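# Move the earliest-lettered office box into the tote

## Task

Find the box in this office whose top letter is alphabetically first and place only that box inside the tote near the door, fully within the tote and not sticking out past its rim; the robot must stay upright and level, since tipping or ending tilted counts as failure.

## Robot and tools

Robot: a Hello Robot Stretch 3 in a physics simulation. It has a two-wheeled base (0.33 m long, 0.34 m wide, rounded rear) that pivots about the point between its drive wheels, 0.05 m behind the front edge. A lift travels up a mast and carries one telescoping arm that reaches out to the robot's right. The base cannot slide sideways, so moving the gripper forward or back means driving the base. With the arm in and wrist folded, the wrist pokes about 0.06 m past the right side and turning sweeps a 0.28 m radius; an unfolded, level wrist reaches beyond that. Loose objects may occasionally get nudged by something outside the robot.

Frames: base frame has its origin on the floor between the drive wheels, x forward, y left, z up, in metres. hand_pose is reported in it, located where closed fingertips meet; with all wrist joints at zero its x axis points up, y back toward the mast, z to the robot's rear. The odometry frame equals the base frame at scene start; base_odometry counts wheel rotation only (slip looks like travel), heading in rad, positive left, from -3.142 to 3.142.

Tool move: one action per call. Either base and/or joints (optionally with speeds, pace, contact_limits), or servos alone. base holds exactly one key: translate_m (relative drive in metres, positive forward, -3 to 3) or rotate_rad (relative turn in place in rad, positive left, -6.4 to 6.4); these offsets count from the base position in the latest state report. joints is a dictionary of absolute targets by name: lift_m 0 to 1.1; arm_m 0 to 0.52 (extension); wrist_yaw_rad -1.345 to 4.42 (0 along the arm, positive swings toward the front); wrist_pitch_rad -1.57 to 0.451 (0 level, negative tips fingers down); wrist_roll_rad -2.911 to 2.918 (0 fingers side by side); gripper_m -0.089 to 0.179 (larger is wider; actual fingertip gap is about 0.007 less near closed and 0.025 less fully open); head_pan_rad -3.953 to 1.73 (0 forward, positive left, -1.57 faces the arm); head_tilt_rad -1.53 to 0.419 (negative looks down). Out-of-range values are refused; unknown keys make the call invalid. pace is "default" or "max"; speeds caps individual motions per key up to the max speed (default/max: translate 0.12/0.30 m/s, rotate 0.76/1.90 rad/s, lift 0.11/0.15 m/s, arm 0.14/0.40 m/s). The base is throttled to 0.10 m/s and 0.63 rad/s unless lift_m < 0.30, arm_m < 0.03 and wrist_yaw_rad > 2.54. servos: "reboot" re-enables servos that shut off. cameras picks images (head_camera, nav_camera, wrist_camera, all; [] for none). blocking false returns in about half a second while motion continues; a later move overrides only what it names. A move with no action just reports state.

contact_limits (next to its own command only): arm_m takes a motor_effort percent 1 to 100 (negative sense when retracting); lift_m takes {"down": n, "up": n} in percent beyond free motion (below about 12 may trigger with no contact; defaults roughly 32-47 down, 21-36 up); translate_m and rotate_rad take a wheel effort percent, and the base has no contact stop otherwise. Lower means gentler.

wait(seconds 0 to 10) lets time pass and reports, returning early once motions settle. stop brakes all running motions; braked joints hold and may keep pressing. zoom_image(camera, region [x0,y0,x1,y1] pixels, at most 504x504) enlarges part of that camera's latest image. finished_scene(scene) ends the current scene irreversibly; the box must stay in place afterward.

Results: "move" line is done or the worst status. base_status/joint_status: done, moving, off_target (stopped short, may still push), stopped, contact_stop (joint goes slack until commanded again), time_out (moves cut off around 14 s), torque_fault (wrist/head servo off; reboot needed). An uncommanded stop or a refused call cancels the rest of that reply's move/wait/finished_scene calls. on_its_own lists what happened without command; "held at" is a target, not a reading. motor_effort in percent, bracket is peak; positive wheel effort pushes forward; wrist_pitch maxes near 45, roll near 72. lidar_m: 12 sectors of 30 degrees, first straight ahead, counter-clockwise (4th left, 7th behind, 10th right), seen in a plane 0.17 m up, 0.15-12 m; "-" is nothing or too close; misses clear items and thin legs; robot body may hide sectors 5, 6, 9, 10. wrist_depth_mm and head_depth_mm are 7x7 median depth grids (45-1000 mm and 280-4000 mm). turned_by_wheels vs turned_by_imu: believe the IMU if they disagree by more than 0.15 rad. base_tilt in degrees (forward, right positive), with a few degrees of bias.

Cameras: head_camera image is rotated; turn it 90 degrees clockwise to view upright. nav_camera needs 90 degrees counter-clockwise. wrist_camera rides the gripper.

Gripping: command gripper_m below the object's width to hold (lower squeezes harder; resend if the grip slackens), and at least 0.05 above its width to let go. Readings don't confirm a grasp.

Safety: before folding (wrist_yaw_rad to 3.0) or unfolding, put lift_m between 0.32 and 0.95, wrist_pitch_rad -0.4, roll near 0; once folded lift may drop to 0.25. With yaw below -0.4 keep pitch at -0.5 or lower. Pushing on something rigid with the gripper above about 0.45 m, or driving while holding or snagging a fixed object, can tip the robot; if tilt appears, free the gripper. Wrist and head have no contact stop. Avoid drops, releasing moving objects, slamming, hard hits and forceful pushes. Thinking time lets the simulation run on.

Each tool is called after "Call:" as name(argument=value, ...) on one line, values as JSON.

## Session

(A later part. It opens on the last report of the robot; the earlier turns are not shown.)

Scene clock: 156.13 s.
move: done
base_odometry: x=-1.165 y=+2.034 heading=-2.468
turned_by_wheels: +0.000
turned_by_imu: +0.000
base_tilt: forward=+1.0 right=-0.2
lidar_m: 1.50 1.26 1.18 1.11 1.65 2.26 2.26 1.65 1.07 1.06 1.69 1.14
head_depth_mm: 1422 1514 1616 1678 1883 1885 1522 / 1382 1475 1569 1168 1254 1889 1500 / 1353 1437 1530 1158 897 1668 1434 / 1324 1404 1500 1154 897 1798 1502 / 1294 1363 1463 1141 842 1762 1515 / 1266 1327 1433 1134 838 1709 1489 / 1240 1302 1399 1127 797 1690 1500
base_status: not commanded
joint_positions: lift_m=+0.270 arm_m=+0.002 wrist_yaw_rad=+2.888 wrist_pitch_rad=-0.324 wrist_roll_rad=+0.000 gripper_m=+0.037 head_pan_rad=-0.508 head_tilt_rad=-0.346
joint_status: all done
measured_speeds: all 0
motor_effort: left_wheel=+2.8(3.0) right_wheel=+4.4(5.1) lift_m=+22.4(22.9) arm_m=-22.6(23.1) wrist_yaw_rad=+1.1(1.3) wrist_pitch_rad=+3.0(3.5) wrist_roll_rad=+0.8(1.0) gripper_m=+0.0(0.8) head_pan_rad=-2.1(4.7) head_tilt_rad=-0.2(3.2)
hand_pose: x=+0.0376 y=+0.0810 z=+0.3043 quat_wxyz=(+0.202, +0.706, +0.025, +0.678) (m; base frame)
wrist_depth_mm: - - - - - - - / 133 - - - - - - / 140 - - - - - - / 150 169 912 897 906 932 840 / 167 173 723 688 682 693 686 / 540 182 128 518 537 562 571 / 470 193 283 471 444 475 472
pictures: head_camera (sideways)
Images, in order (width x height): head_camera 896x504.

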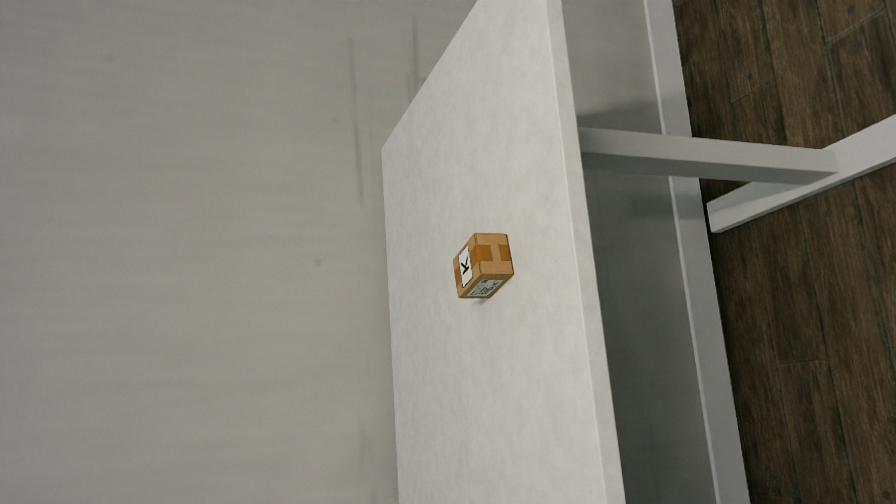

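Call:
move(joints={"head_pan_rad": 0.1, "head_tilt_rad": -0.3}, pace="max", cameras=["head_camera"])

Call:
zoom_image(camera="head_camera", region=[420, 240, 510, 312])

Scene clock: 159.30 s.
move: done
base_odometry: x=-1.165 y=+2.034 heading=-2.468
turned_by_wheels: +0.000
turned_by_imu: +0.000
base_tilt: forward=+0.9 right=-0.1
lidar_m: 1.50 1.26 1.18 1.11 1.65 2.26 2.25 1.65 1.07 1.06 1.69 1.14
head_depth_mm: 1259 1314 1386 1318 839 1622 1576 / 1297 1360 1422 1315 838 1677 1566 / 1342 1412 1488 1297 829 1781 1567 / 1389 1454 1561 1297 873 1833 1553 / 1453 1525 1614 1281 914 1893 1552 / 1499 1581 1699 1277 965 1472 1507 / 1528 1624 1689 1269 1354 1880 1554
base_status: not commanded
joint_positions: lift_m=+0.270 arm_m=+0.002 wrist_yaw_rad=+2.888 wrist_pitch_rad=-0.324 wrist_roll_rad=+0.000 gripper_m=+0.037 head_pan_rad=+0.114 head_tilt_rad=-0.306
joint_status: all done
measured_speeds: all 0
motor_effort: left_wheel=+2.6(3.0) right_wheel=+4.7(4.9) lift_m=+21.7(22.2) arm_m=-22.1(22.4) wrist_yaw_rad=+0.9(1.3) wrist_pitch_rad=+3.1(3.3) wrist_roll_rad=+0.9(1.1) gripper_m=+0.3(1.0) head_pan_rad=+1.8(4.9) head_tilt_rad=+4.2(6.7)
hand_pose: x=+0.0376 y=+0.0810 z=+0.3043 quat_wxyz=(+0.202, +0.706, +0.025, +0.678) (m; base frame)
wrist_depth_mm: - - - - - - - / 133 - - - - - - / 140 - - - - - - / 150 169 909 895 916 914 867 / 167 172 734 688 688 697 683 / 538 182 128 522 533 560 563 / 473 193 281 473 440 469 466
pictures: head_camera (sideways)
Images, in order (width x height): head_camera 896x504.

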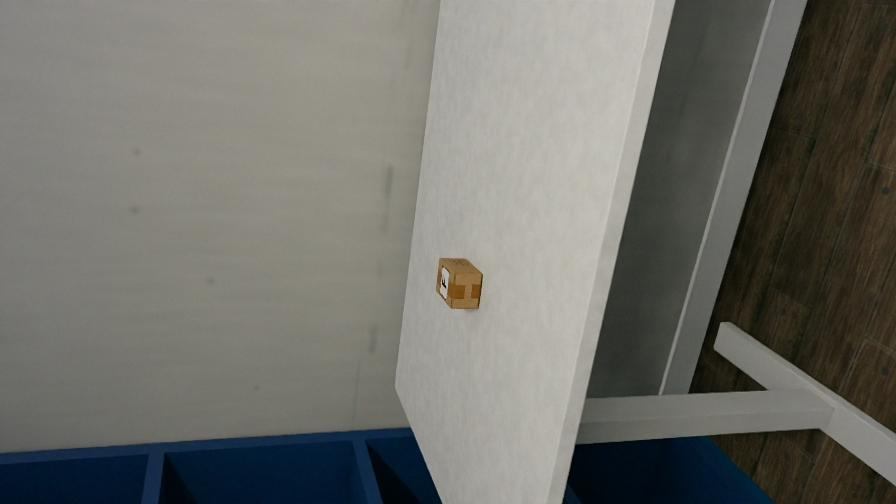

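Scaled by 5.600 from the camera's 896x504 image, which has a finer 1280x720 frame.

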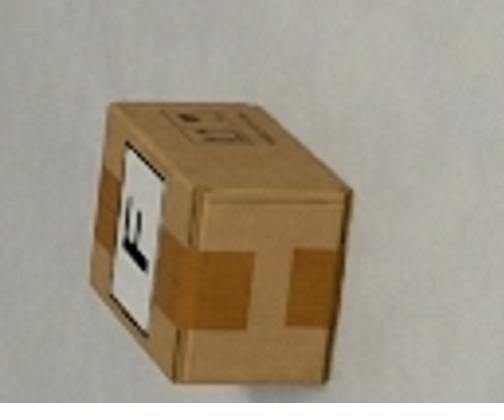

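Call:
move(base={"rotate_rad": 0.963}, joints={"head_pan_rad": -1.57, "head_tilt_rad": -0.45}, pace="max", cameras=[])

Call:
move(base={"translate_m": -0.424}, pace="max", cameras=[])

Call:
move(base={"rotate_rad": -1.218}, joints={"lift_m": 0.75, "wrist_pitch_rad": -0.4}, pace="max", cameras=["head_camera"])

Scene clock: 181.77 s.
move: done
base_odometry: x=-1.165 y=+2.034 heading=-1.505
turned_by_wheels: +0.963
turned_by_imu: +0.959
base_tilt: forward=+1.1 right=-0.1
lidar_m: 1.18 1.11 1.14 2.29 2.26 1.65 1.53 1.06 1.62 1.15 1.50 1.26
head_depth_mm: 1525 1672 1817 2004 2146 1699 1391 / 1477 1599 1751 1014 2079 1698 1396 / 1415 1531 1601 952 1985 1681 1363 / 1367 1469 1438 949 1854 1591 1385 / 1331 1420 1425 890 1855 1668 1370 / 1288 1376 1419 885 1753 1665 1385 / 1249 1324 1371 884 1688 1668 1375
base_status: done
joint_positions: lift_m=+0.270 arm_m=+0.002 wrist_yaw_rad=+2.888 wrist_pitch_rad=-0.324 wrist_roll_rad=+0.000 gripper_m=+0.037 head_pan_rad=-1.586 head_tilt_rad=-0.448
joint_status: all done
measured_speeds: translate_m=+0.000 rotate_rad=+0.000 lift_m=+0.000 arm_m=+0.000 wrist_yaw_rad=+0.000 wrist_pitch_rad=+0.000 wrist_roll_rad=+0.000 head_pan_rad=+0.024 head_tilt_rad=+0.000
motor_effort: left_wheel=-8.3(17.2) right_wheel=+9.5(15.8) lift_m=+21.4(21.5) arm_m=-22.8(23.5) wrist_yaw_rad=+0.5(1.3) wrist_pitch_rad=+3.5(3.5) wrist_roll_rad=+0.9(1.1) gripper_m=+0.1(1.1) head_pan_rad=+2.5(5.1) head_tilt_rad=-2.4(5.6)
hand_pose: x=+0.0376 y=+0.0810 z=+0.3043 quat_wxyz=(+0.202, +0.706, +0.025, +0.678) (m; base frame)
wrist_depth_mm: - - - - - - - / 134 - - - - - - / 140 - - - - - - / 149 168 889 908 920 915 849 / 167 172 724 693 681 695 687 / 534 182 127 521 537 560 557 / 464 194 284 478 441 472 472
pictures: none
No camera images: "cameras" was empty.

Scene clock: 184.50 s.
move: done
base_odometry: x=-1.192 y=+2.457 heading=-1.506
turned_by_wheels: +0.000
turned_by_imu: +0.001
base_tilt: forward=+0.9 right=-0.2
lidar_m: 1.61 1.45 1.81 2.12 2.10 1.28 1.14 0.69 1.21 1.69 1.22 1.63
head_depth_mm: 1617 1702 1755 1822 1915 1693 1392 / 1631 1756 1926 2083 2084 1673 1390 / 1576 1703 1846 2037 2112 1684 1372 / 1498 1634 1779 1952 2033 1661 1387 / 1469 1579 1715 1870 1966 1655 1385 / 1425 1518 1539 1058 1881 1578 1349 / 1382 1485 1397 1038 1857 1662 1389
base_status: done
joint_positions: lift_m=+0.270 arm_m=+0.002 wrist_yaw_rad=+2.888 wrist_pitch_rad=-0.324 wrist_roll_rad=+0.000 gripper_m=+0.037 head_pan_rad=-1.571 head_tilt_rad=-0.450
joint_status: not commanded
measured_speeds: all 0
motor_effort: left_wheel=-9.9(19.9) right_wheel=+5.8(7.9) lift_m=+22.7(22.7) arm_m=-20.9(23.1) wrist_yaw_rad=+0.7(1.4) wrist_pitch_rad=+3.1(3.4) wrist_roll_rad=+0.8(1.1) gripper_m=-0.1(1.2) head_pan_rad=+2.0(4.2) head_tilt_rad=-2.1(3.6)
hand_pose: x=+0.0376 y=+0.0810 z=+0.3043 quat_wxyz=(+0.202, +0.706, +0.025, +0.678) (m; base frame)
wrist_depth_mm: - - - - - - - / 133 - - - - - - / 141 - - - - - - / 150 169 906 897 917 912 916 / 167 172 723 683 679 692 690 / 539 182 128 524 537 560 565 / 467 194 282 466 445 471 469
pictures: none
No camera images: "cameras" was empty.

Scene clock: 188.50 s.
move: done
base_odometry: x=-1.192 y=+2.457 heading=-2.723
turned_by_wheels: -1.218
turned_by_imu: -1.213
base_tilt: forward=+1.1 right=-0.1
lidar_m: 1.22 1.67 1.60 1.46 1.81 2.19 2.09 1.28 1.18 0.69 0.69 1.52
head_depth_mm: 940 1010 1081 799 582 457 1358 / 943 1019 1088 794 579 453 1356 / 941 1011 1086 710 577 455 1347 / 942 1017 1075 792 573 453 1358 / 945 1014 1082 786 575 453 1014 / 949 1016 1078 784 571 451 1344 / 950 1023 1103 822 570 451 1347
base_status: done
joint_positions: lift_m=+0.750 arm_m=+0.002 wrist_yaw_rad=+2.888 wrist_pitch_rad=-0.416 wrist_roll_rad=+0.000 gripper_m=+0.037 head_pan_rad=-1.570 head_tilt_rad=-0.451
joint_status: all done
measured_speeds: all 0
motor_effort: left_wheel=+8.7(15.5) right_wheel=-7.3(15.2) lift_m=+29.3(32.6) arm_m=-21.7(23.7) wrist_yaw_rad=+0.6(1.3) wrist_pitch_rad=+2.5(5.4) wrist_roll_rad=+0.8(1.2) gripper_m=-0.7(1.1) head_pan_rad=+3.8(5.1) head_tilt_rad=-1.4(3.2)
hand_pose: x=+0.0350 y=+0.0708 z=+0.7632 quat_wxyz=(+0.232, +0.704, +0.058, +0.668) (m; base frame)
wrist_depth_mm: - - - - - - - / 135 - - - - - - / 145 174 - - - - - / 163 177 - - - - - / - 181 - - - - - / - 199 128 - - - - / 916 883 902 927 879 913 947
pictures: head_camera (sideways)
Images, in order (width x height): head_camera 896x504.

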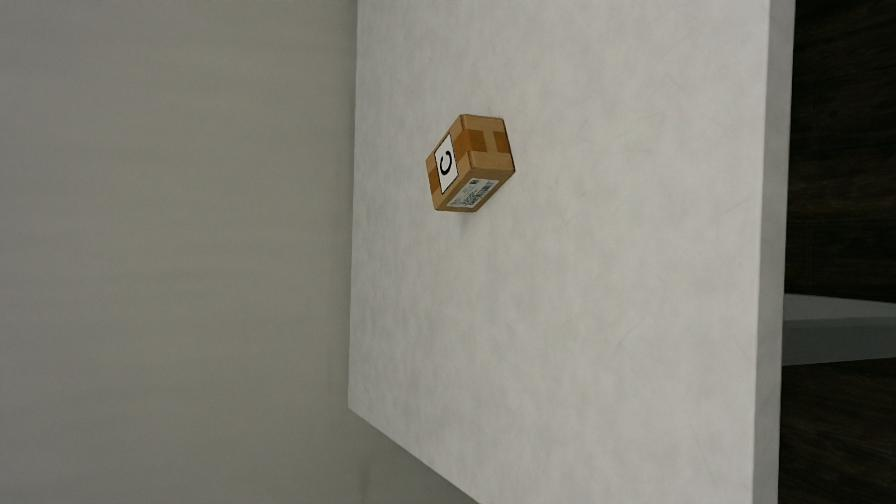

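Call:
move(base={"translate_m": -0.16}, joints={"wrist_yaw_rad": 1.57, "lift_m": 0.93}, pace="max", cameras=[])

Call:
move(joints={"lift_m": 1.095, "gripper_m": 0.14, "wrist_pitch_rad": -0.3}, pace="max", cameras=[])

Call:
move(joints={"wrist_yaw_rad": 0.45, "arm_m": 0.1}, cameras=["wrist_camera", "head_camera"])

Scene clock: 215.27 s.
move: done
base_odometry: x=-1.046 y=+2.522 heading=-2.724
turned_by_wheels: +0.000
turned_by_imu: +0.001
base_tilt: forward=+0.9 right=-0.1
lidar_m: 1.38 1.75 1.67 1.44 1.94 2.03 1.93 1.15 1.19 1.13 0.74 1.53
head_depth_mm: 947 1021 1088 795 582 457 - / 947 1016 1090 796 576 455 - / 953 1022 1087 792 576 454 - / 945 1022 1081 790 574 452 1376 / 949 1029 1085 691 572 452 1380 / 952 1027 1085 783 570 451 1349 / 956 1028 1093 778 569 451 1046
base_status: done
joint_positions: lift_m=+0.930 arm_m=+0.002 wrist_yaw_rad=+1.573 wrist_pitch_rad=-0.416 wrist_roll_rad=+0.000 gripper_m=+0.037 head_pan_rad=-1.570 head_tilt_rad=-0.451
joint_status: all done
measured_speeds: all 0
motor_effort: left_wheel=-7.6(10.9) right_wheel=-1.4(13.2) lift_m=+28.4(32.4) arm_m=-17.7(19.8) wrist_yaw_rad=-2.0(7.9) wrist_pitch_rad=+2.7(3.1) wrist_roll_rad=+0.7(1.1) gripper_m=-0.9(1.3) head_pan_rad=+3.4(4.4) head_tilt_rad=+0.8(1.7)
hand_pose: x=+0.2032 y=-0.1463 z=+0.9430 quat_wxyz=(+0.592, +0.593, -0.385, +0.387) (m; base frame)
wrist_depth_mm: - - - - - - - / - - - - - - - / - - - - - 331 293 / - - - - - - 235 / - - - - - - - / - - 127 - - - - / - - - - - - -
pictures: none
No camera images: "cameras" was empty.

Scene clock: 217.17 s.
move: done
base_odometry: x=-1.046 y=+2.522 heading=-2.724
turned_by_wheels: +0.000
turned_by_imu: +0.000
base_tilt: forward=+1.1 right=-0.2
lidar_m: 1.38 1.75 1.67 1.44 1.94 2.03 1.93 1.16 1.19 1.13 0.73 1.53
head_depth_mm: 936 - - - - - 1352 / 943 - - - - - 1360 / 944 - - - - - 1359 / 951 1020 1077 789 623 - - / 956 1024 1095 694 619 - - / 950 1029 1083 783 620 - - / 955 1031 1091 821 - - -
base_status: not commanded
joint_positions: lift_m=+1.095 arm_m=+0.002 wrist_yaw_rad=+1.573 wrist_pitch_rad=-0.320 wrist_roll_rad=+0.000 gripper_m=+0.140 head_pan_rad=-1.570 head_tilt_rad=-0.451
joint_status: all done
measured_speeds: all 0
motor_effort: left_wheel=-7.5(7.7) right_wheel=-1.3(1.8) lift_m=+29.4(32.5) arm_m=-16.5(18.0) wrist_yaw_rad=-2.0(2.6) wrist_pitch_rad=+3.7(6.5) wrist_roll_rad=+0.9(1.1) gripper_m=+0.9(92.0) head_pan_rad=+2.5(4.5) head_tilt_rad=+1.8(2.4)
hand_pose: x=+0.2143 y=-0.1462 z=+1.1303 quat_wxyz=(+0.573, +0.574, -0.413, +0.415) (m; base frame)
wrist_depth_mm: - - - - - - - / - - - - - - - / - - - - - - - / - - - - - - - / - - - - - - - / - 124 - - - 120 380 / - - - - - 125 334
pictures: none
No camera images: "cameras" was empty.

Scene clock: 219.13 s.
move: done
base_odometry: x=-1.046 y=+2.522 heading=-2.724
turned_by_wheels: +0.000
turned_by_imu: +0.000
base_tilt: forward=+0.9 right=+0.0
lidar_m: 1.38 1.75 1.67 1.44 1.93 2.03 1.93 1.15 1.19 1.13 0.73 1.53
head_depth_mm: 940 - - - 580 456 1364 / 937 - - - 556 454 1349 / 943 - - - 555 453 1359 / 954 1001 - - 555 452 1388 / 953 1018 1077 668 574 452 1378 / 953 1024 1084 711 571 452 1343 / 952 1034 1084 705 568 451 1051
base_status: not commanded
joint_positions: lift_m=+1.095 arm_m=+0.100 wrist_yaw_rad=+0.453 wrist_pitch_rad=-0.320 wrist_roll_rad=+0.000 gripper_m=+0.140 head_pan_rad=-1.570 head_tilt_rad=-0.451
joint_status: all done
measured_speeds: all 0
motor_effort: left_wheel=-7.7(7.8) right_wheel=-1.3(1.7) lift_m=+27.4(29.3) arm_m=+24.3(26.6) wrist_yaw_rad=-2.0(5.6) wrist_pitch_rad=+3.6(3.7) wrist_roll_rad=+0.9(1.1) gripper_m=-0.3(1.3) head_pan_rad=+2.6(4.1) head_tilt_rad=+2.2(3.1)
hand_pose: x=+0.0817 y=-0.4569 z=+1.1303 quat_wxyz=(+0.706, +0.267, -0.654, +0.047) (m; base frame)
wrist_depth_mm: - - - - - - - / - - - - - - - / - - - - - - - / - - - - - - - / - - - - 387 144 - / - 124 383 379 372 120 397 / - 308 330 333 333 309 333
pictures: head_camera (sideways), wrist_camera
Images, in order (width x height): head_camera 896x504, wrist_camera 644x364.

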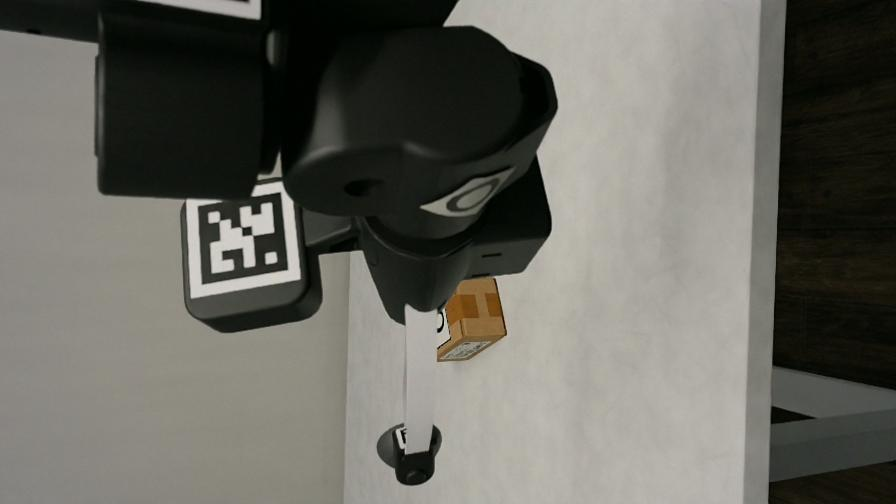

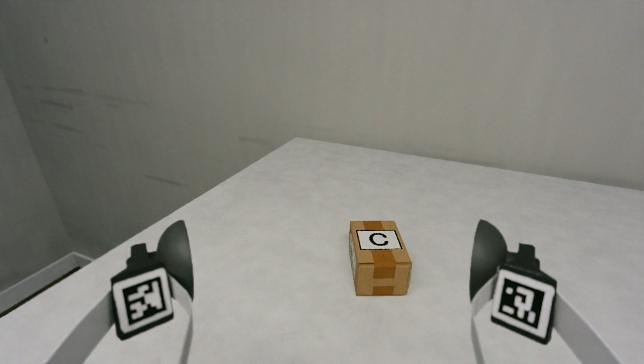

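Call:
move(cameras=["wrist_camera", "head_camera"])

Scene clock: 239.70 s.
base_odometry: x=-1.046 y=+2.522 heading=-2.724
turned_by_wheels: +0.000
turned_by_imu: +0.000
base_tilt: forward=+1.0 right=-0.1
lidar_m: 1.38 1.76 1.67 1.44 1.94 2.03 1.93 1.15 1.19 1.13 0.73 1.53
head_depth_mm: 938 - - - 579 457 1365 / 940 - - - 559 454 1369 / 939 - - - 554 453 1349 / 950 1003 - - 554 452 1381 / 956 1017 1083 669 572 452 1379 / 951 1024 1083 707 570 451 1343 / 956 1027 1086 705 572 449 1050
base_status: not commanded
joint_positions: lift_m=+1.095 arm_m=+0.100 wrist_yaw_rad=+0.453 wrist_pitch_rad=-0.320 wrist_roll_rad=+0.000 gripper_m=+0.140 head_pan_rad=-1.570 head_tilt_rad=-0.451
joint_status: all done
measured_speeds: all 0
motor_effort: left_wheel=-7.4(7.8) right_wheel=-1.2(1.7) lift_m=+24.8(29.3) arm_m=+24.2(26.6) wrist_yaw_rad=-2.5(5.6) wrist_pitch_rad=+3.4(3.7) wrist_roll_rad=+0.8(1.1) gripper_m=+0.3(1.3) head_pan_rad=+2.1(4.1) head_tilt_rad=+2.6(3.1)
hand_pose: x=+0.0817 y=-0.4569 z=+1.1303 quat_wxyz=(+0.706, +0.267, -0.654, +0.047) (m; base frame)
wrist_depth_mm: - - - - - - - / - - - - - - - / - - - - - - - / - - - - - - - / - - - - 391 145 - / - 124 385 379 371 120 403 / - 307 330 333 331 313 334
pictures: head_camera (sideways), wrist_camera
Images, in order (width x height): head_camera 896x504, wrist_camera 644x364.

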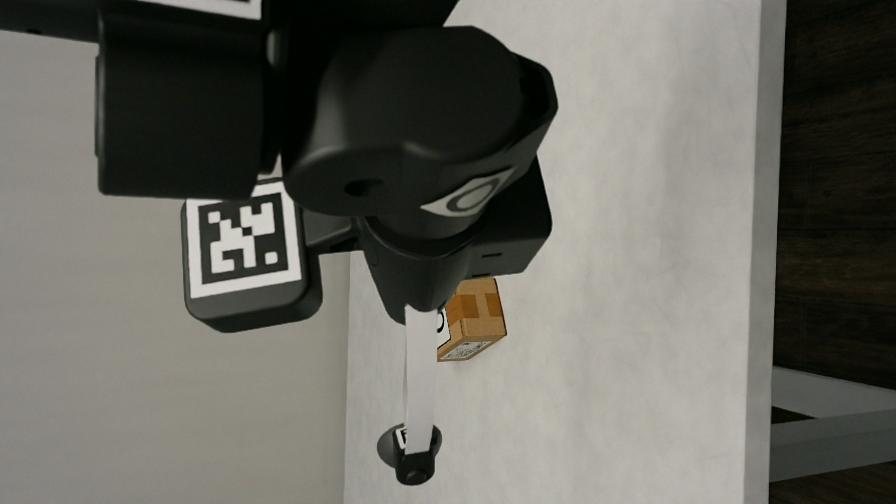

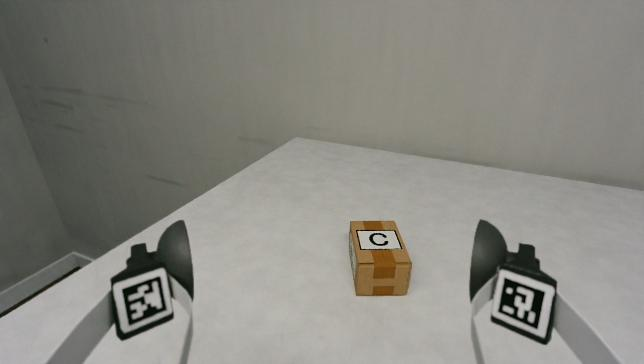

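Call:
move(base={"translate_m": 0.017}, joints={"arm_m": 0.27}, cameras=["wrist_camera"])

Scene clock: 258.20 s.
move: done
base_odometry: x=-1.062 y=+2.516 heading=-2.724
turned_by_wheels: +0.000
turned_by_imu: +0.001
base_tilt: forward=+0.9 right=-0.2
lidar_m: 1.36 1.73 1.67 1.44 1.74 2.05 1.95 1.17 1.19 1.13 0.73 1.53
head_depth_mm: 329 320 1024 801 582 456 1348 / 914 322 345 795 579 456 1353 / 941 332 353 795 578 453 1352 / 949 412 425 790 576 454 1354 / 949 1024 1075 709 573 451 1380 / 955 1024 1074 784 573 451 1314 / 956 1029 1089 780 571 449 1282
base_status: done
joint_positions: lift_m=+1.095 arm_m=+0.270 wrist_yaw_rad=+0.453 wrist_pitch_rad=-0.320 wrist_roll_rad=+0.000 gripper_m=+0.140 head_pan_rad=-1.570 head_tilt_rad=-0.450
joint_status: all done
measured_speeds: all 0
motor_effort: left_wheel=+5.3(7.5) right_wheel=+6.3(10.7) lift_m=+21.1(22.4) arm_m=+24.1(26.7) wrist_yaw_rad=-1.8(2.6) wrist_pitch_rad=+3.8(3.8) wrist_roll_rad=+0.8(1.1) gripper_m=-0.9(1.4) head_pan_rad=+2.4(3.6) head_tilt_rad=+2.8(4.6)
hand_pose: x=+0.0817 y=-0.6269 z=+1.1303 quat_wxyz=(+0.706, +0.267, -0.655, +0.047) (m; base frame)
wrist_depth_mm: - - - - - - - / - - - - - - - / - - - - - - - / - - - - - - - / - - - - - 145 - / - 124 378 389 398 120 384 / - 310 329 275 333 312 333
pictures: wrist_camera
Images, in order (width x height): wrist_camera 644x364.

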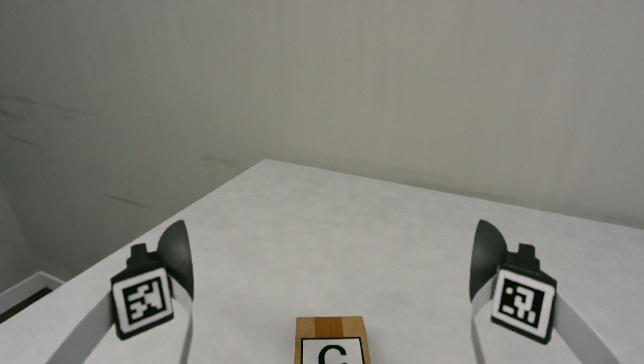

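Call:
move(joints={"lift_m": 0.976}, speeds={"lift_m": 0.05}, contact_limits={"lift_m": {"down": 14}}, cameras=["wrist_camera"])

Scene clock: 264.53 s.
move: done
base_odometry: x=-1.062 y=+2.516 heading=-2.724
turned_by_wheels: +0.000
turned_by_imu: +0.001
base_tilt: forward=+1.0 right=-0.1
lidar_m: 1.36 1.73 1.66 1.44 1.74 2.05 1.95 1.17 1.19 1.13 0.73 1.53
head_depth_mm: 943 1014 390 378 580 457 1358 / 949 1018 369 373 579 454 1350 / 945 1018 1080 385 535 456 1343 / 953 1028 1084 467 552 453 1345 / 949 1021 1083 710 574 452 1389 / 949 1026 1087 778 570 450 1298 / 956 1028 1089 777 572 449 1292
base_status: not commanded
joint_positions: lift_m=+0.976 arm_m=+0.270 wrist_yaw_rad=+0.453 wrist_pitch_rad=-0.320 wrist_roll_rad=+0.000 gripper_m=+0.140 head_pan_rad=-1.570 head_tilt_rad=-0.450
joint_status: all done
measured_speeds: all 0
motor_effort: left_wheel=+5.4(5.7) right_wheel=+6.8(7.3) lift_m=+22.0(22.8) arm_m=+19.1(21.9) wrist_yaw_rad=-1.9(2.6) wrist_pitch_rad=+3.5(3.8) wrist_roll_rad=+0.6(1.1) gripper_m=+0.2(1.4) head_pan_rad=+1.4(3.5) head_tilt_rad=+0.5(3.5)
contact_limits: lift_m down 14 (down: maximum 72; up: maximum 65)
hand_pose: x=+0.0817 y=-0.6269 z=+1.0113 quat_wxyz=(+0.706, +0.267, -0.655, +0.047) (m; base frame)
wrist_depth_mm: - - - - - - - / - - - - - - - / - - - - - - - / - 375 376 380 384 360 389 / 284 290 288 206 292 289 294 / 231 124 234 172 226 123 235 / - 182 196 184 190 184 190
pictures: wrist_camera
Images, in order (width x height): wrist_camera 644x364.

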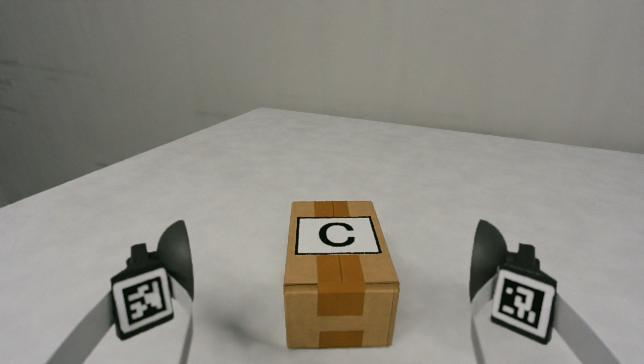

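Call:
move(joints={"lift_m": 0.964}, speeds={"lift_m": 0.03}, contact_limits={"lift_m": {"down": 14}}, cameras=["wrist_camera"])

Call:
move(joints={"gripper_m": 0.03}, cameras=["wrist_camera"])

Scene clock: 277.10 s.
move: done
base_odometry: x=-1.062 y=+2.516 heading=-2.724
turned_by_wheels: +0.000
turned_by_imu: +0.001
base_tilt: forward=+1.0 right=-0.1
lidar_m: 1.36 1.74 1.67 1.44 1.74 2.04 1.95 1.17 1.19 1.13 0.73 1.53
head_depth_mm: 949 1022 1069 377 581 456 1356 / 948 1019 391 372 557 455 1359 / 945 1023 1082 389 516 452 1350 / 949 1021 1078 471 534 452 1349 / 947 1024 1085 709 575 452 1382 / 952 1032 1091 784 570 451 1315 / 954 1027 1087 782 569 450 1287
base_status: not commanded
joint_positions: lift_m=+0.964 arm_m=+0.270 wrist_yaw_rad=+0.453 wrist_pitch_rad=-0.320 wrist_roll_rad=+0.000 gripper_m=+0.140 head_pan_rad=-1.570 head_tilt_rad=-0.450
joint_status: all done
measured_speeds: all 0
motor_effort: left_wheel=+5.5(5.6) right_wheel=+6.4(7.2) lift_m=+21.2(26.8) arm_m=+16.4(17.5) wrist_yaw_rad=-1.8(2.4) wrist_pitch_rad=+3.3(3.8) wrist_roll_rad=+0.8(1.1) gripper_m=-0.5(1.4) head_pan_rad=+2.2(3.2) head_tilt_rad=+2.3(2.6)
contact_limits: lift_m down 14 (down: maximum 72; up: maximum 65)
hand_pose: x=+0.0817 y=-0.6269 z=+0.9993 quat_wxyz=(+0.706, +0.267, -0.655, +0.047) (m; base frame)
wrist_depth_mm: - - - - - - - / - - - - - - - / - - - - - - - / 370 352 354 357 354 361 357 / 266 268 269 184 269 272 272 / 216 124 217 164 209 120 219 / - 170 182 177 180 171 177
pictures: wrist_camera
Images, in order (width x height): wrist_camera 644x364.

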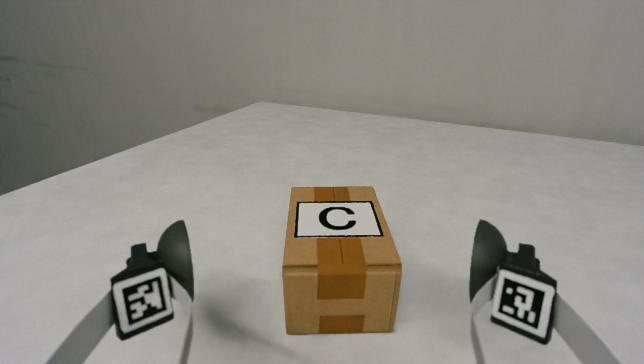

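Scene clock: 278.73 s.
move: done
base_odometry: x=-1.062 y=+2.516 heading=-2.724
turned_by_wheels: +0.000
turned_by_imu: +0.000
base_tilt: forward=+0.9 right=-0.1
lidar_m: 1.36 1.74 1.66 1.44 1.73 2.05 1.95 1.17 1.19 1.13 0.73 1.53
head_depth_mm: 944 1014 1073 377 559 457 1372 / 947 1015 391 373 559 455 1349 / 949 1015 1087 389 516 454 1351 / 947 1021 1083 472 536 452 1353 / 952 1020 1088 713 575 452 1383 / 950 1021 1084 784 571 451 1314 / 955 1027 1087 785 570 450 1282
base_status: not commanded
joint_positions: lift_m=+0.964 arm_m=+0.270 wrist_yaw_rad=+0.453 wrist_pitch_rad=-0.320 wrist_roll_rad=+0.000 gripper_m=+0.031 head_pan_rad=-1.570 head_tilt_rad=-0.450
joint_status: all done
measured_speeds: all 0
motor_effort: left_wheel=+5.4(5.6) right_wheel=+6.3(6.9) lift_m=+21.0(21.6) arm_m=+15.4(16.9) wrist_yaw_rad=-1.7(2.4) wrist_pitch_rad=+3.4(3.6) wrist_roll_rad=+0.8(1.2) gripper_m=-9.6(93.3) head_pan_rad=+2.9(3.2) head_tilt_rad=+1.5(2.9)
contact_limits: lift_m down 14 (down: maximum 72; up: maximum 65)
hand_pose: x=+0.0816 y=-0.6270 z=+0.9993 quat_wxyz=(+0.706, +0.266, -0.655, +0.047) (m; base frame)
wrist_depth_mm: - - - - - - - / - - - - - - - / - - - - - - - / 371 350 351 352 357 359 358 / 267 267 268 185 270 272 272 / 216 216 131 166 127 217 218 / 180 181 176 177 176 183 182
pictures: wrist_camera
Images, in order (width x height): wrist_camera 644x364.

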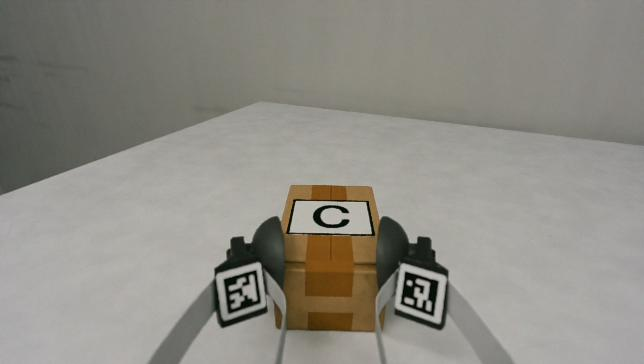

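Gripped the box. Squeeze firmer and lift.

Call:
move(joints={"gripper_m": 0.0}, cameras=[])

Call:
move(joints={"lift_m": 1.06}, speeds={"lift_m": 0.06}, cameras=["wrist_camera"])

Scene clock: 281.83 s.
move: done
base_odometry: x=-1.062 y=+2.516 heading=-2.724
turned_by_wheels: +0.000
turned_by_imu: +0.000
base_tilt: forward=+1.0 right=-0.2
lidar_m: 1.36 1.74 1.66 1.44 1.74 2.05 1.94 1.17 1.19 1.13 0.73 1.53
head_depth_mm: 944 1017 1076 377 561 457 1355 / 944 1013 390 373 557 454 1355 / 952 1019 1081 389 516 454 1360 / 946 1022 1080 470 534 453 1353 / 948 1023 1089 712 574 452 1381 / 951 1021 1086 781 572 451 1309 / 956 1027 1090 777 568 451 1275
base_status: not commanded
joint_positions: lift_m=+0.964 arm_m=+0.270 wrist_yaw_rad=+0.453 wrist_pitch_rad=-0.320 wrist_roll_rad=+0.000 gripper_m=+0.001 head_pan_rad=-1.570 head_tilt_rad=-0.450
joint_status: all done
measured_speeds: all 0
motor_effort: left_wheel=+5.4(5.6) right_wheel=+6.4(6.9) lift_m=+25.9(25.9) arm_m=+13.1(14.0) wrist_yaw_rad=-2.1(2.1) wrist_pitch_rad=+3.2(3.8) wrist_roll_rad=+0.8(1.1) gripper_m=-19.4(98.6) head_pan_rad=+2.7(3.1) head_tilt_rad=+1.6(2.3)
contact_limits: lift_m down 14 (down: maximum 72; up: maximum 65)
hand_pose: x=+0.0816 y=-0.6270 z=+0.9993 quat_wxyz=(+0.706, +0.266, -0.655, +0.047) (m; base frame)
wrist_depth_mm: - - - - - - - / - - - - - - - / - - - - - - - / 371 353 352 354 356 357 356 / 266 266 268 185 269 271 271 / 215 216 129 164 124 218 218 / 180 187 176 176 175 183 183
pictures: none
No camera images: "cameras" was empty.

Scene clock: 284.03 s.
move: done
base_odometry: x=-1.062 y=+2.516 heading=-2.724
turned_by_wheels: +0.000
turned_by_imu: +0.000
base_tilt: forward=+0.9 right=+0.0
lidar_m: 1.36 1.73 1.67 1.44 1.74 2.05 1.95 1.17 1.19 1.13 0.73 1.53
head_depth_mm: 943 321 341 798 581 456 1363 / 942 323 353 758 578 455 1357 / 945 432 351 683 577 454 1363 / 950 1003 427 712 576 453 1351 / 948 1027 1084 744 573 452 1374 / 953 1028 1082 783 571 451 1309 / 956 1023 1091 780 569 450 1286
base_status: not commanded
joint_positions: lift_m=+1.060 arm_m=+0.270 wrist_yaw_rad=+0.453 wrist_pitch_rad=-0.326 wrist_roll_rad=+0.000 gripper_m=+0.001 head_pan_rad=-1.570 head_tilt_rad=-0.450
joint_status: all done
measured_speeds: all 0
motor_effort: left_wheel=+5.5(5.5) right_wheel=+6.4(7.2) lift_m=+29.4(33.0) arm_m=+11.4(13.3) wrist_yaw_rad=-1.4(2.1) wrist_pitch_rad=+4.1(4.7) wrist_roll_rad=+0.9(1.0) gripper_m=-20.6(20.7) head_pan_rad=+2.6(3.0) head_tilt_rad=+1.6(2.3)
hand_pose: x=+0.0813 y=-0.6264 z=+1.0939 quat_wxyz=(+0.706, +0.268, -0.654, +0.045) (m; base frame)
wrist_depth_mm: - - - - - - - / - - - - - - - / - - - - - - - / - - - - - - - / - 406 152 190 153 411 409 / 339 341 129 164 124 344 347 / 285 298 272 181 279 289 287
pictures: wrist_camera
Images, in order (width x height): wrist_camera 644x364.

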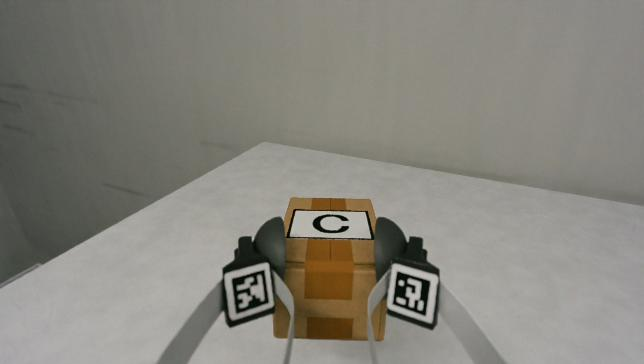

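Call:
move(joints={"arm_m": 0.0, "wrist_yaw_rad": 1.567, "head_pan_rad": -3.1, "head_tilt_rad": -0.35}, cameras=["wrist_camera"])

Call:
move(base={"rotate_rad": -0.635}, cameras=["wrist_camera", "nav_camera"])

Call:
move(base={"translate_m": -1.849}, blocking=false, cameras=[])

Scene clock: 324.50 s.
move: done
base_odometry: x=-1.062 y=+2.516 heading=-2.724
turned_by_wheels: +0.000
turned_by_imu: +0.001
base_tilt: forward=+1.0 right=-0.2
lidar_m: 1.36 1.74 1.66 1.44 1.74 2.05 1.94 1.17 1.19 1.13 0.73 1.53
head_depth_mm: 1679 1754 - - - - - / 1669 1754 - - - - - / 1703 1771 1879 - - - - / 1683 1799 1909 - - - - / 1696 1808 1902 - - - - / 1703 1818 1919 - - - - / 1724 1824 1951 - - - -
base_status: not commanded
joint_positions: lift_m=+1.060 arm_m=+0.002 wrist_yaw_rad=+1.564 wrist_pitch_rad=-0.326 wrist_roll_rad=+0.000 gripper_m=+0.001 head_pan_rad=-3.106 head_tilt_rad=-0.350
joint_status: all done
joint sent to its limit — arm_m, lower limit.
measured_speeds: all 0
motor_effort: left_wheel=+5.3(5.6) right_wheel=+6.7(6.9) lift_m=+27.7(27.7) arm_m=-23.1(25.6) wrist_yaw_rad=+2.9(6.4) wrist_pitch_rad=+4.3(4.9) wrist_roll_rad=+0.8(1.1) gripper_m=-20.3(20.5) head_pan_rad=+1.4(5.0) head_tilt_rad=+4.1(6.2)
hand_pose: x=+0.2137 y=-0.1484 z=+1.0939 quat_wxyz=(+0.576, +0.573, -0.414, +0.411) (m; base frame)
wrist_depth_mm: - - - - - - - / - - - - - - - / - - - - - - - / - - - - - - - / - - - 190 - - - / - - 129 165 124 362 350 / - - - 181 - 302 291
pictures: wrist_camera
Images, in order (width x height): wrist_camera 644x364.

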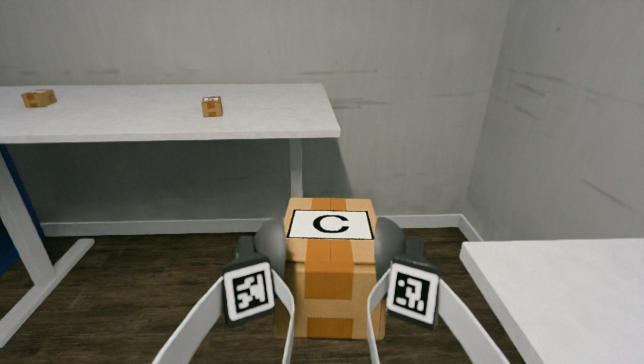

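Scene clock: 326.63 s.
move: done
base_odometry: x=-1.062 y=+2.516 heading=+2.925
turned_by_wheels: -0.634
turned_by_imu: -0.632
base_tilt: forward=+0.8 right=-0.3
lidar_m: 1.40 1.36 1.83 1.67 1.44 1.73 2.13 1.95 1.17 1.18 1.13 0.73
head_depth_mm: 2415 2629 - - - - - / 2318 2489 - - - - - / 2106 2288 2418 - - - - / 2014 2142 2288 - - - - / 1899 2034 2156 - - - - / 1805 1895 2006 - - - - / 1713 1795 1879 - - - -
base_status: done
joint_positions: lift_m=+1.060 arm_m=+0.002 wrist_yaw_rad=+1.564 wrist_pitch_rad=-0.326 wrist_roll_rad=+0.000 gripper_m=+0.001 head_pan_rad=-3.101 head_tilt_rad=-0.350
joint_status: not commanded
measured_speeds: all 0
motor_effort: left_wheel=+10.6(15.5) right_wheel=-10.8(14.0) lift_m=+30.5(31.1) arm_m=-18.5(23.1) wrist_yaw_rad=+2.8(3.6) wrist_pitch_rad=+4.6(4.9) wrist_roll_rad=+0.9(1.1) gripper_m=-20.4(20.5) head_pan_rad=+2.7(4.2) head_tilt_rad=+2.6(4.6)
hand_pose: x=+0.2137 y=-0.1483 z=+1.0939 quat_wxyz=(+0.576, +0.573, -0.414, +0.411) (m; base frame)
wrist_depth_mm: - - - - - - - / - - - - - - - / - - - - - - - / - - - - - - - / - - - 189 154 409 413 / - - 129 165 124 344 347 / - - - 180 281 290 292
pictures: nav_camera (sideways), wrist_camera
Images, in order (width x height): nav_camera 672x504, wrist_camera 644x364.

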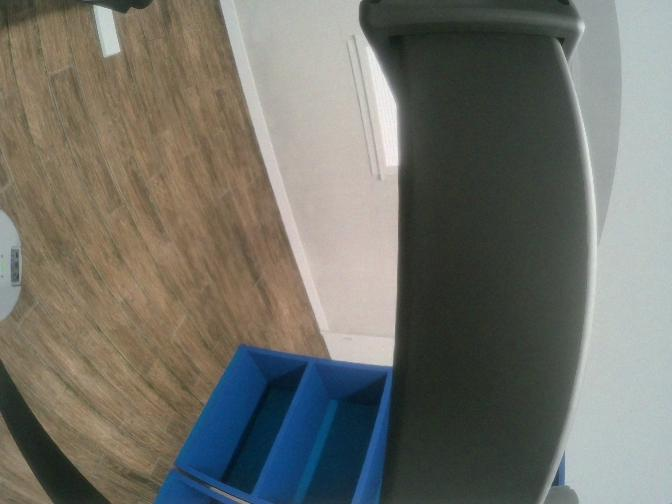

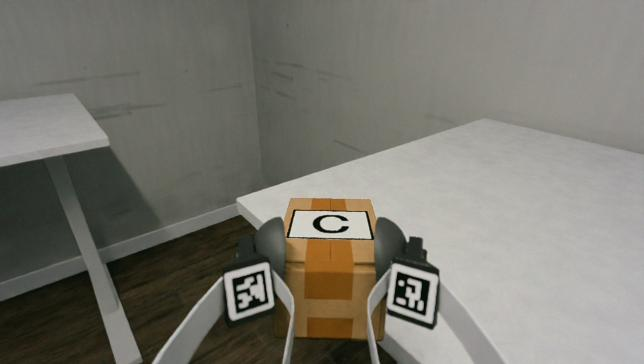

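Scene clock: 327.13 s.
move: moving
base_odometry: x=-1.046 y=+2.512 heading=+2.925
turned_by_wheels: +0.000
turned_by_imu: +0.000
base_tilt: forward=-0.2 right=-0.1
lidar_m: 1.41 1.38 1.84 1.66 1.43 1.71 2.12 1.94 1.16 1.16 1.14 0.74
head_depth_mm: 2447 2647 - - - - - / 2291 2456 - - - - - / 2129 2247 2409 - - - - / 2012 2162 2281 - - - - / 1920 2006 2126 - - - - / 1787 1877 1988 - - - - / 1699 1797 1887 - - - -
base_status: translate_m moving
joint_positions: lift_m=+1.060 arm_m=+0.002 wrist_yaw_rad=+1.564 wrist_pitch_rad=-0.326 wrist_roll_rad=+0.000 gripper_m=+0.001 head_pan_rad=-3.100 head_tilt_rad=-0.350
joint_status: not commanded
measured_speeds: translate_m=-0.060 rotate_rad=+0.000 lift_m=+0.000 arm_m=+0.000 wrist_yaw_rad=+0.000 wrist_pitch_rad=+0.000 wrist_roll_rad=+0.000 head_pan_rad=+0.000 head_tilt_rad=+0.000
motor_effort: left_wheel=-3.8(6.2) right_wheel=-13.6(14.3) lift_m=+30.2(30.8) arm_m=-17.7(18.6) wrist_yaw_rad=+2.6(3.3) wrist_pitch_rad=+4.6(4.7) wrist_roll_rad=+0.7(1.0) gripper_m=-19.3(19.9) head_pan_rad=+2.5(3.8) head_tilt_rad=+3.0(3.8)
hand_pose: x=+0.2137 y=-0.1483 z=+1.0939 quat_wxyz=(+0.576, +0.573, -0.414, +0.411) (m; base frame)
wrist_depth_mm: - - - - - - - / - - - - - - - / - - - - - - - / - - - - - - - / - - - 189 153 411 406 / - - 129 165 124 347 347 / - - - 180 286 291 291
pictures: none
No camera images: "cameras" was empty.

Call:
move(joints={"lift_m": 0.6, "head_pan_rad": -2.6, "head_tilt_rad": -0.5}, blocking=false, cameras=[])

Call:
wait(seconds=10, cameras=["nav_camera"])

Scene clock: 332.40 s.
move: moving
base_odometry: x=-0.538 y=+2.400 heading=+2.925
turned_by_wheels: +0.000
turned_by_imu: +0.001
base_tilt: forward=+0.8 right=+0.4
lidar_m: 1.81 1.82 1.91 1.66 1.56 1.23 1.68 1.53 1.54 1.14 1.46 1.21
head_depth_mm: 1342 1456 1599 - - - - / 1323 1433 1581 - - - - / 1330 1418 1538 - - - 1254 / 1301 1417 1517 - - - 1312 / 1295 1404 1515 - - - 1341 / 1287 1389 - - - 1534 1345 / 1284 1393 - - - 1560 1335
base_status: translate_m moving
joint_positions: lift_m=+1.034 arm_m=+0.002 wrist_yaw_rad=+1.564 wrist_pitch_rad=-0.326 wrist_roll_rad=+0.000 gripper_m=+0.001 head_pan_rad=-2.594 head_tilt_rad=-0.494
joint_status: lift_m moving; head_pan_rad moving; head_tilt_rad moving
measured_speeds: translate_m=-0.100 rotate_rad=+0.000 lift_m=-0.099 arm_m=+0.000 wrist_yaw_rad=+0.000 wrist_pitch_rad=+0.000 wrist_roll_rad=+0.000 head_pan_rad=+0.336 head_tilt_rad=+0.000
motor_effort: left_wheel=-9.8(10.7) right_wheel=-4.4(8.2) lift_m=+20.6(27.3) arm_m=-11.3(11.9) wrist_yaw_rad=+2.7(3.1) wrist_pitch_rad=+4.6(4.9) wrist_roll_rad=+1.1(1.1) gripper_m=-19.8(20.2) head_pan_rad=+2.4(5.9) head_tilt_rad=-3.4(4.7)
hand_pose: x=+0.2136 y=-0.1483 z=+1.0675 quat_wxyz=(+0.576, +0.573, -0.414, +0.410) (m; base frame)
wrist_depth_mm: - - - - - - - / - - - - - - - / - - - - - - - / - - - - - - - / - - - 189 - - - / - - 129 165 124 - - / - - - 180 - - -
pictures: none
No camera images: "cameras" was empty.

Scene clock: 341.63 s.
earlier move: time_out
base_odometry: x=+0.299 y=+2.216 heading=+2.925
turned_by_wheels: +0.000
turned_by_imu: +0.003
base_tilt: forward=+0.8 right=-0.2
lidar_m: 2.04 2.43 1.12 1.13 1.10 1.48 0.95 0.87 0.88 1.08 1.54 2.00
head_depth_mm: 743 807 885 980 1095 1250 1347 / 737 802 878 975 1081 1230 1320 / 732 798 870 964 1079 1214 1318 / 731 791 863 957 1072 1207 1307 / 727 784 857 947 1060 1195 1302 / 716 772 844 914 1049 1182 1300 / 713 768 840 917 1044 1169 1287
base_status: translate_m time_out (by the wheels' count: -1.3933 of -1.8490)
joint_positions: lift_m=+0.600 arm_m=+0.002 wrist_yaw_rad=+1.564 wrist_pitch_rad=-0.327 wrist_roll_rad=+0.000 gripper_m=+0.001 head_pan_rad=-2.600 head_tilt_rad=-0.500
joint_status: all done
measured_speeds: all 0
motor_effort: left_wheel=+0.1(11.8) right_wheel=-1.6(11.6) lift_m=+30.3(31.2) arm_m=+0.6(11.9) wrist_yaw_rad=+3.2(3.7) wrist_pitch_rad=+4.4(5.2) wrist_roll_rad=+0.9(1.2) gripper_m=-19.9(20.5) head_pan_rad=-2.6(5.9) head_tilt_rad=-2.5(4.7)
hand_pose: x=+0.2136 y=-0.1483 z=+0.6336 quat_wxyz=(+0.576, +0.573, -0.413, +0.410) (m; base frame)
wrist_depth_mm: - - - - - - - / - - - - - - - / - - - - - - - / - - - - - - - / - - - 190 - - - / - - 128 166 124 - - / 818 856 788 181 778 823 825
wait: 9.23 of 10 s (the move ended)
pictures: nav_camera (sideways)
Images, in order (width x height): nav_camera 672x504.

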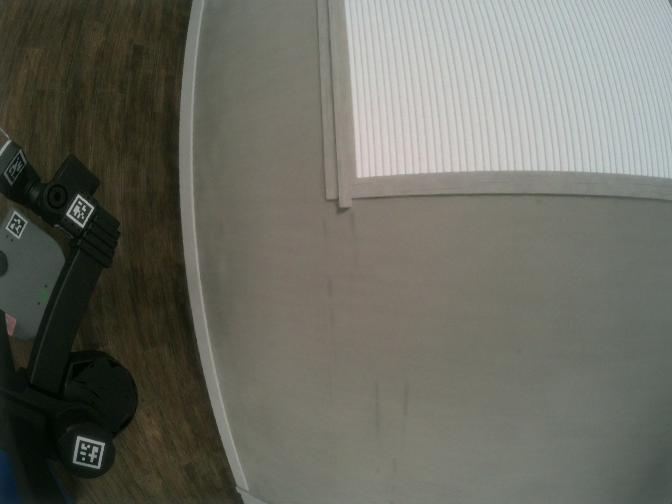

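Call:
move(base={"translate_m": -0.456}, cameras=[])

Call:
move(base={"rotate_rad": -0.935}, joints={"head_pan_rad": -3.3, "head_tilt_rad": -0.5}, cameras=["nav_camera"])

Call:
move(base={"translate_m": -1.35}, blocking=false, cameras=[])

Scene clock: 353.27 s.
move: done
base_odometry: x=+0.744 y=+2.119 heading=+2.925
turned_by_wheels: +0.000
turned_by_imu: +0.003
base_tilt: forward=+1.1 right=-0.1
lidar_m: 2.48 2.76 0.53 0.55 2.48 0.88 0.57 0.52 0.52 0.64 1.30 1.88
head_depth_mm: 427 463 507 564 629 711 820 / 426 461 505 557 625 707 812 / 421 458 502 553 617 697 803 / 420 454 498 549 612 694 797 / 416 451 494 546 607 686 786 / 414 448 490 540 602 682 776 / 412 446 486 537 597 674 767
base_status: done
joint_positions: lift_m=+0.600 arm_m=+0.002 wrist_yaw_rad=+1.564 wrist_pitch_rad=-0.327 wrist_roll_rad=+0.000 gripper_m=+0.001 head_pan_rad=-2.600 head_tilt_rad=-0.500
joint_status: not commanded
measured_speeds: all 0
motor_effort: left_wheel=-8.1(12.1) right_wheel=-2.1(10.9) lift_m=+22.6(27.7) arm_m=+11.9(12.1) wrist_yaw_rad=+3.0(3.4) wrist_pitch_rad=+4.7(5.1) wrist_roll_rad=+1.0(1.1) gripper_m=-20.4(20.6) head_pan_rad=-2.5(4.2) head_tilt_rad=-1.8(3.8)
hand_pose: x=+0.2136 y=-0.1483 z=+0.6336 quat_wxyz=(+0.576, +0.573, -0.413, +0.410) (m; base frame)
wrist_depth_mm: - - - - - - - / - - - - - - - / - - - - - - - / - - - - - - - / - - - 190 - - - / - - 129 165 124 - - / 831 867 782 181 788 832 813
pictures: none
No camera images: "cameras" was empty.

Scene clock: 355.87 s.
move: done
base_odometry: x=+0.744 y=+2.119 heading=+1.991
turned_by_wheels: -0.934
turned_by_imu: -0.932
base_tilt: forward=+1.0 right=-0.2
lidar_m: 1.80 1.87 3.05 1.35 0.54 0.61 2.16 0.75 0.54 0.52 0.53 0.71
head_depth_mm: 2239 2409 2668 2703 1941 1063 1086 / 2226 2415 2678 2690 2010 1604 1348 / 2179 2415 2627 2687 1997 1603 1337 / 2149 2354 2607 2643 2000 1591 1339 / 2124 2326 2521 2659 1983 1580 1332 / 2102 2258 2480 2677 1986 1617 1331 / 2084 2275 2425 2528 2003 1599 1335
base_status: done
joint_positions: lift_m=+0.600 arm_m=+0.002 wrist_yaw_rad=+1.564 wrist_pitch_rad=-0.327 wrist_roll_rad=+0.000 gripper_m=+0.001 head_pan_rad=-3.306 head_tilt_rad=-0.500
joint_status: all done
measured_speeds: all 0
motor_effort: left_wheel=+10.5(15.1) right_wheel=-10.9(14.5) lift_m=+21.7(22.8) arm_m=+10.2(13.1) wrist_yaw_rad=+3.0(3.5) wrist_pitch_rad=+4.7(5.1) wrist_roll_rad=+1.0(1.1) gripper_m=-19.3(20.4) head_pan_rad=+1.8(5.2) head_tilt_rad=-2.1(3.8)
hand_pose: x=+0.2136 y=-0.1483 z=+0.6336 quat_wxyz=(+0.576, +0.573, -0.413, +0.410) (m; base frame)
wrist_depth_mm: - - - - - - 399 / - - - - - 536 417 / - - - - - 542 423 / - - - - - 551 419 / - - - 189 156 551 421 / - - 128 165 123 546 423 / 812 851 774 181 777 519 422
pictures: nav_camera (sideways)
Images, in order (width x height): nav_camera 672x504.

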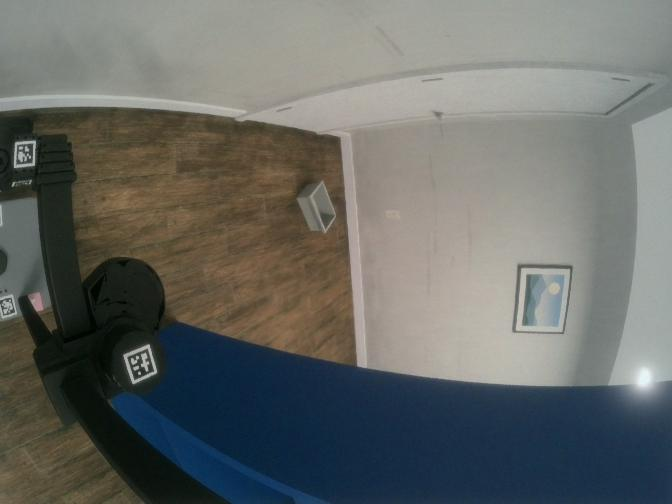

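Scene clock: 356.37 s.
move: moving
base_odometry: x=+0.751 y=+2.104 heading=+1.991
turned_by_wheels: +0.000
turned_by_imu: +0.000
base_tilt: forward=+2.5 right=+0.4
lidar_m: 1.80 1.89 3.06 1.35 0.54 0.61 2.16 0.75 0.54 0.52 0.53 0.72
head_depth_mm: 2234 2401 2693 2640 1996 1076 1089 / 2217 2388 2613 2726 2016 1612 1350 / 2167 2335 2563 2677 2003 1603 1334 / 2155 2338 2555 2630 1997 1617 1339 / 2127 2318 2487 2636 1971 1605 1336 / 2078 2257 2464 2602 1980 1597 1334 / 2048 2235 2417 2443 1989 1599 1331
base_status: translate_m moving
joint_positions: lift_m=+0.600 arm_m=+0.002 wrist_yaw_rad=+1.564 wrist_pitch_rad=-0.327 wrist_roll_rad=+0.000 gripper_m=+0.001 head_pan_rad=-3.304 head_tilt_rad=-0.500
joint_status: not commanded
measured_speeds: translate_m=-0.059 rotate_rad=+0.000 lift_m=+0.000 arm_m=+0.000 wrist_yaw_rad=+0.000 wrist_pitch_rad=+0.000 wrist_roll_rad=+0.000 head_pan_rad=+0.000 head_tilt_rad=+0.000
motor_effort: left_wheel=-4.5(6.8) right_wheel=-12.3(13.8) lift_m=+21.6(22.2) arm_m=+8.8(10.3) wrist_yaw_rad=+2.5(3.3) wrist_pitch_rad=+4.8(5.0) wrist_roll_rad=+0.8(1.0) gripper_m=-19.2(20.0) head_pan_rad=+3.2(4.0) head_tilt_rad=-2.6(3.0)
hand_pose: x=+0.2136 y=-0.1483 z=+0.6336 quat_wxyz=(+0.576, +0.573, -0.413, +0.410) (m; base frame)
wrist_depth_mm: - - - - - - 402 / - - - - - 545 415 / - - - - - 539 422 / - - - - - 545 420 / - - - 190 156 539 420 / - - 129 164 123 546 419 / 820 856 777 180 778 516 418
pictures: none
No camera images: "cameras" was empty.

Call:
wait(seconds=10, cameras=[])

Call:
move(joints={"head_pan_rad": -3.14, "head_tilt_rad": -0.8}, cameras=["head_camera"])

Scene clock: 370.47 s.
earlier move: time_out
base_odometry: x=+1.295 y=+0.887 heading=+1.991
turned_by_wheels: +0.000
turned_by_imu: +0.005
base_tilt: forward=+1.1 right=-0.2
lidar_m: 1.95 0.72 0.82 2.09 1.67 1.20 1.14 0.78 0.56 0.53 0.57 0.77
head_depth_mm: 1008 1106 1203 1331 1505 1604 1346 / 996 1089 1180 1314 1481 1584 1340 / 987 1067 1172 1302 1458 1570 1341 / 974 1056 1163 1279 1423 1540 1343 / 964 1047 1144 1260 1400 1522 1338 / 956 1038 1129 1248 1377 1509 1332 / 947 1023 1115 1221 1367 1511 1329
base_status: translate_m time_out (by the wheels' count: -1.3490 of -1.3500)
joint_positions: lift_m=+0.600 arm_m=+0.002 wrist_yaw_rad=+1.564 wrist_pitch_rad=-0.327 wrist_roll_rad=+0.000 gripper_m=+0.001 head_pan_rad=-3.300 head_tilt_rad=-0.500
joint_status: not commanded
measured_speeds: all 0
motor_effort: left_wheel=-1.3(11.9) right_wheel=-1.1(13.8) lift_m=+26.9(26.9) arm_m=-23.2(23.6) wrist_yaw_rad=+2.8(3.4) wrist_pitch_rad=+4.5(5.2) wrist_roll_rad=+0.9(1.3) gripper_m=-19.5(20.4) head_pan_rad=+2.5(4.5) head_tilt_rad=-0.7(3.3)
hand_pose: x=+0.2136 y=-0.1483 z=+0.6336 quat_wxyz=(+0.576, +0.573, -0.413, +0.410) (m; base frame)
wrist_depth_mm: - - - - - - 465 / - - - - - - 462 / - - - - - - 467 / - - - - - - 467 / - - - 190 - - 467 / - - 129 165 123 - 460 / 713 820 774 180 758 - 463
wait: 9.57 of 10 s (the move ended)
pictures: none
No camera images: "cameras" was empty.

not run: a stop that you did not command came earlier in this reply.

Call:
move(base={"rotate_rad": -1.571}, joints={"head_pan_rad": -1.57, "head_tilt_rad": -0.8}, cameras=["head_camera"])

Scene clock: 379.60 s.
move: done
base_odometry: x=+1.295 y=+0.887 heading=+0.420
turned_by_wheels: -1.570
turned_by_imu: -1.564
base_tilt: forward=+1.1 right=-0.2
lidar_m: 0.53 0.57 0.78 2.06 0.73 0.82 2.20 1.64 1.19 1.14 0.77 0.56
head_depth_mm: 993 1120 1314 1562 1501 1310 1163 / 999 1136 1320 1567 1503 1288 484 / 1007 1142 1331 1589 1490 1282 465 / 1011 1153 1343 1604 1508 1282 1142 / 1015 1160 1358 1624 1499 1288 1159 / 1028 1160 1359 1634 1507 1302 1161 / 1028 1184 1378 1539 1463 1315 1156
base_status: done
joint_positions: lift_m=+0.600 arm_m=+0.002 wrist_yaw_rad=+1.564 wrist_pitch_rad=-0.327 wrist_roll_rad=+0.000 gripper_m=+0.001 head_pan_rad=-1.565 head_tilt_rad=-0.802
joint_status: all done
measured_speeds: all 0
motor_effort: left_wheel=+11.3(15.6) right_wheel=-10.4(14.1) lift_m=+29.0(29.1) arm_m=-22.8(23.7) wrist_yaw_rad=+3.0(3.3) wrist_pitch_rad=+4.8(5.1) wrist_roll_rad=+0.8(1.0) gripper_m=-20.0(21.1) head_pan_rad=-3.0(5.5) head_tilt_rad=-1.1(6.7)
hand_pose: x=+0.2136 y=-0.1483 z=+0.6336 quat_wxyz=(+0.576, +0.573, -0.413, +0.410) (m; base frame)
wrist_depth_mm: 414 407 - - - - - / 443 436 - - - - - / 474 468 457 - - - - / 514 509 496 - - - - / 555 553 512 189 149 - - / - - 129 164 123 - - / - - 119 174 - - 644
pictures: head_camera (sideways)
Images, in order (width x height): head_camera 896x504.

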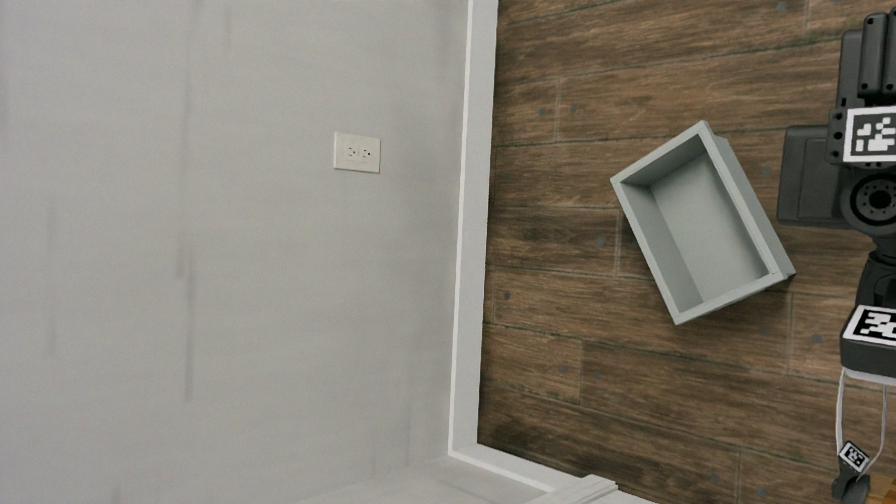

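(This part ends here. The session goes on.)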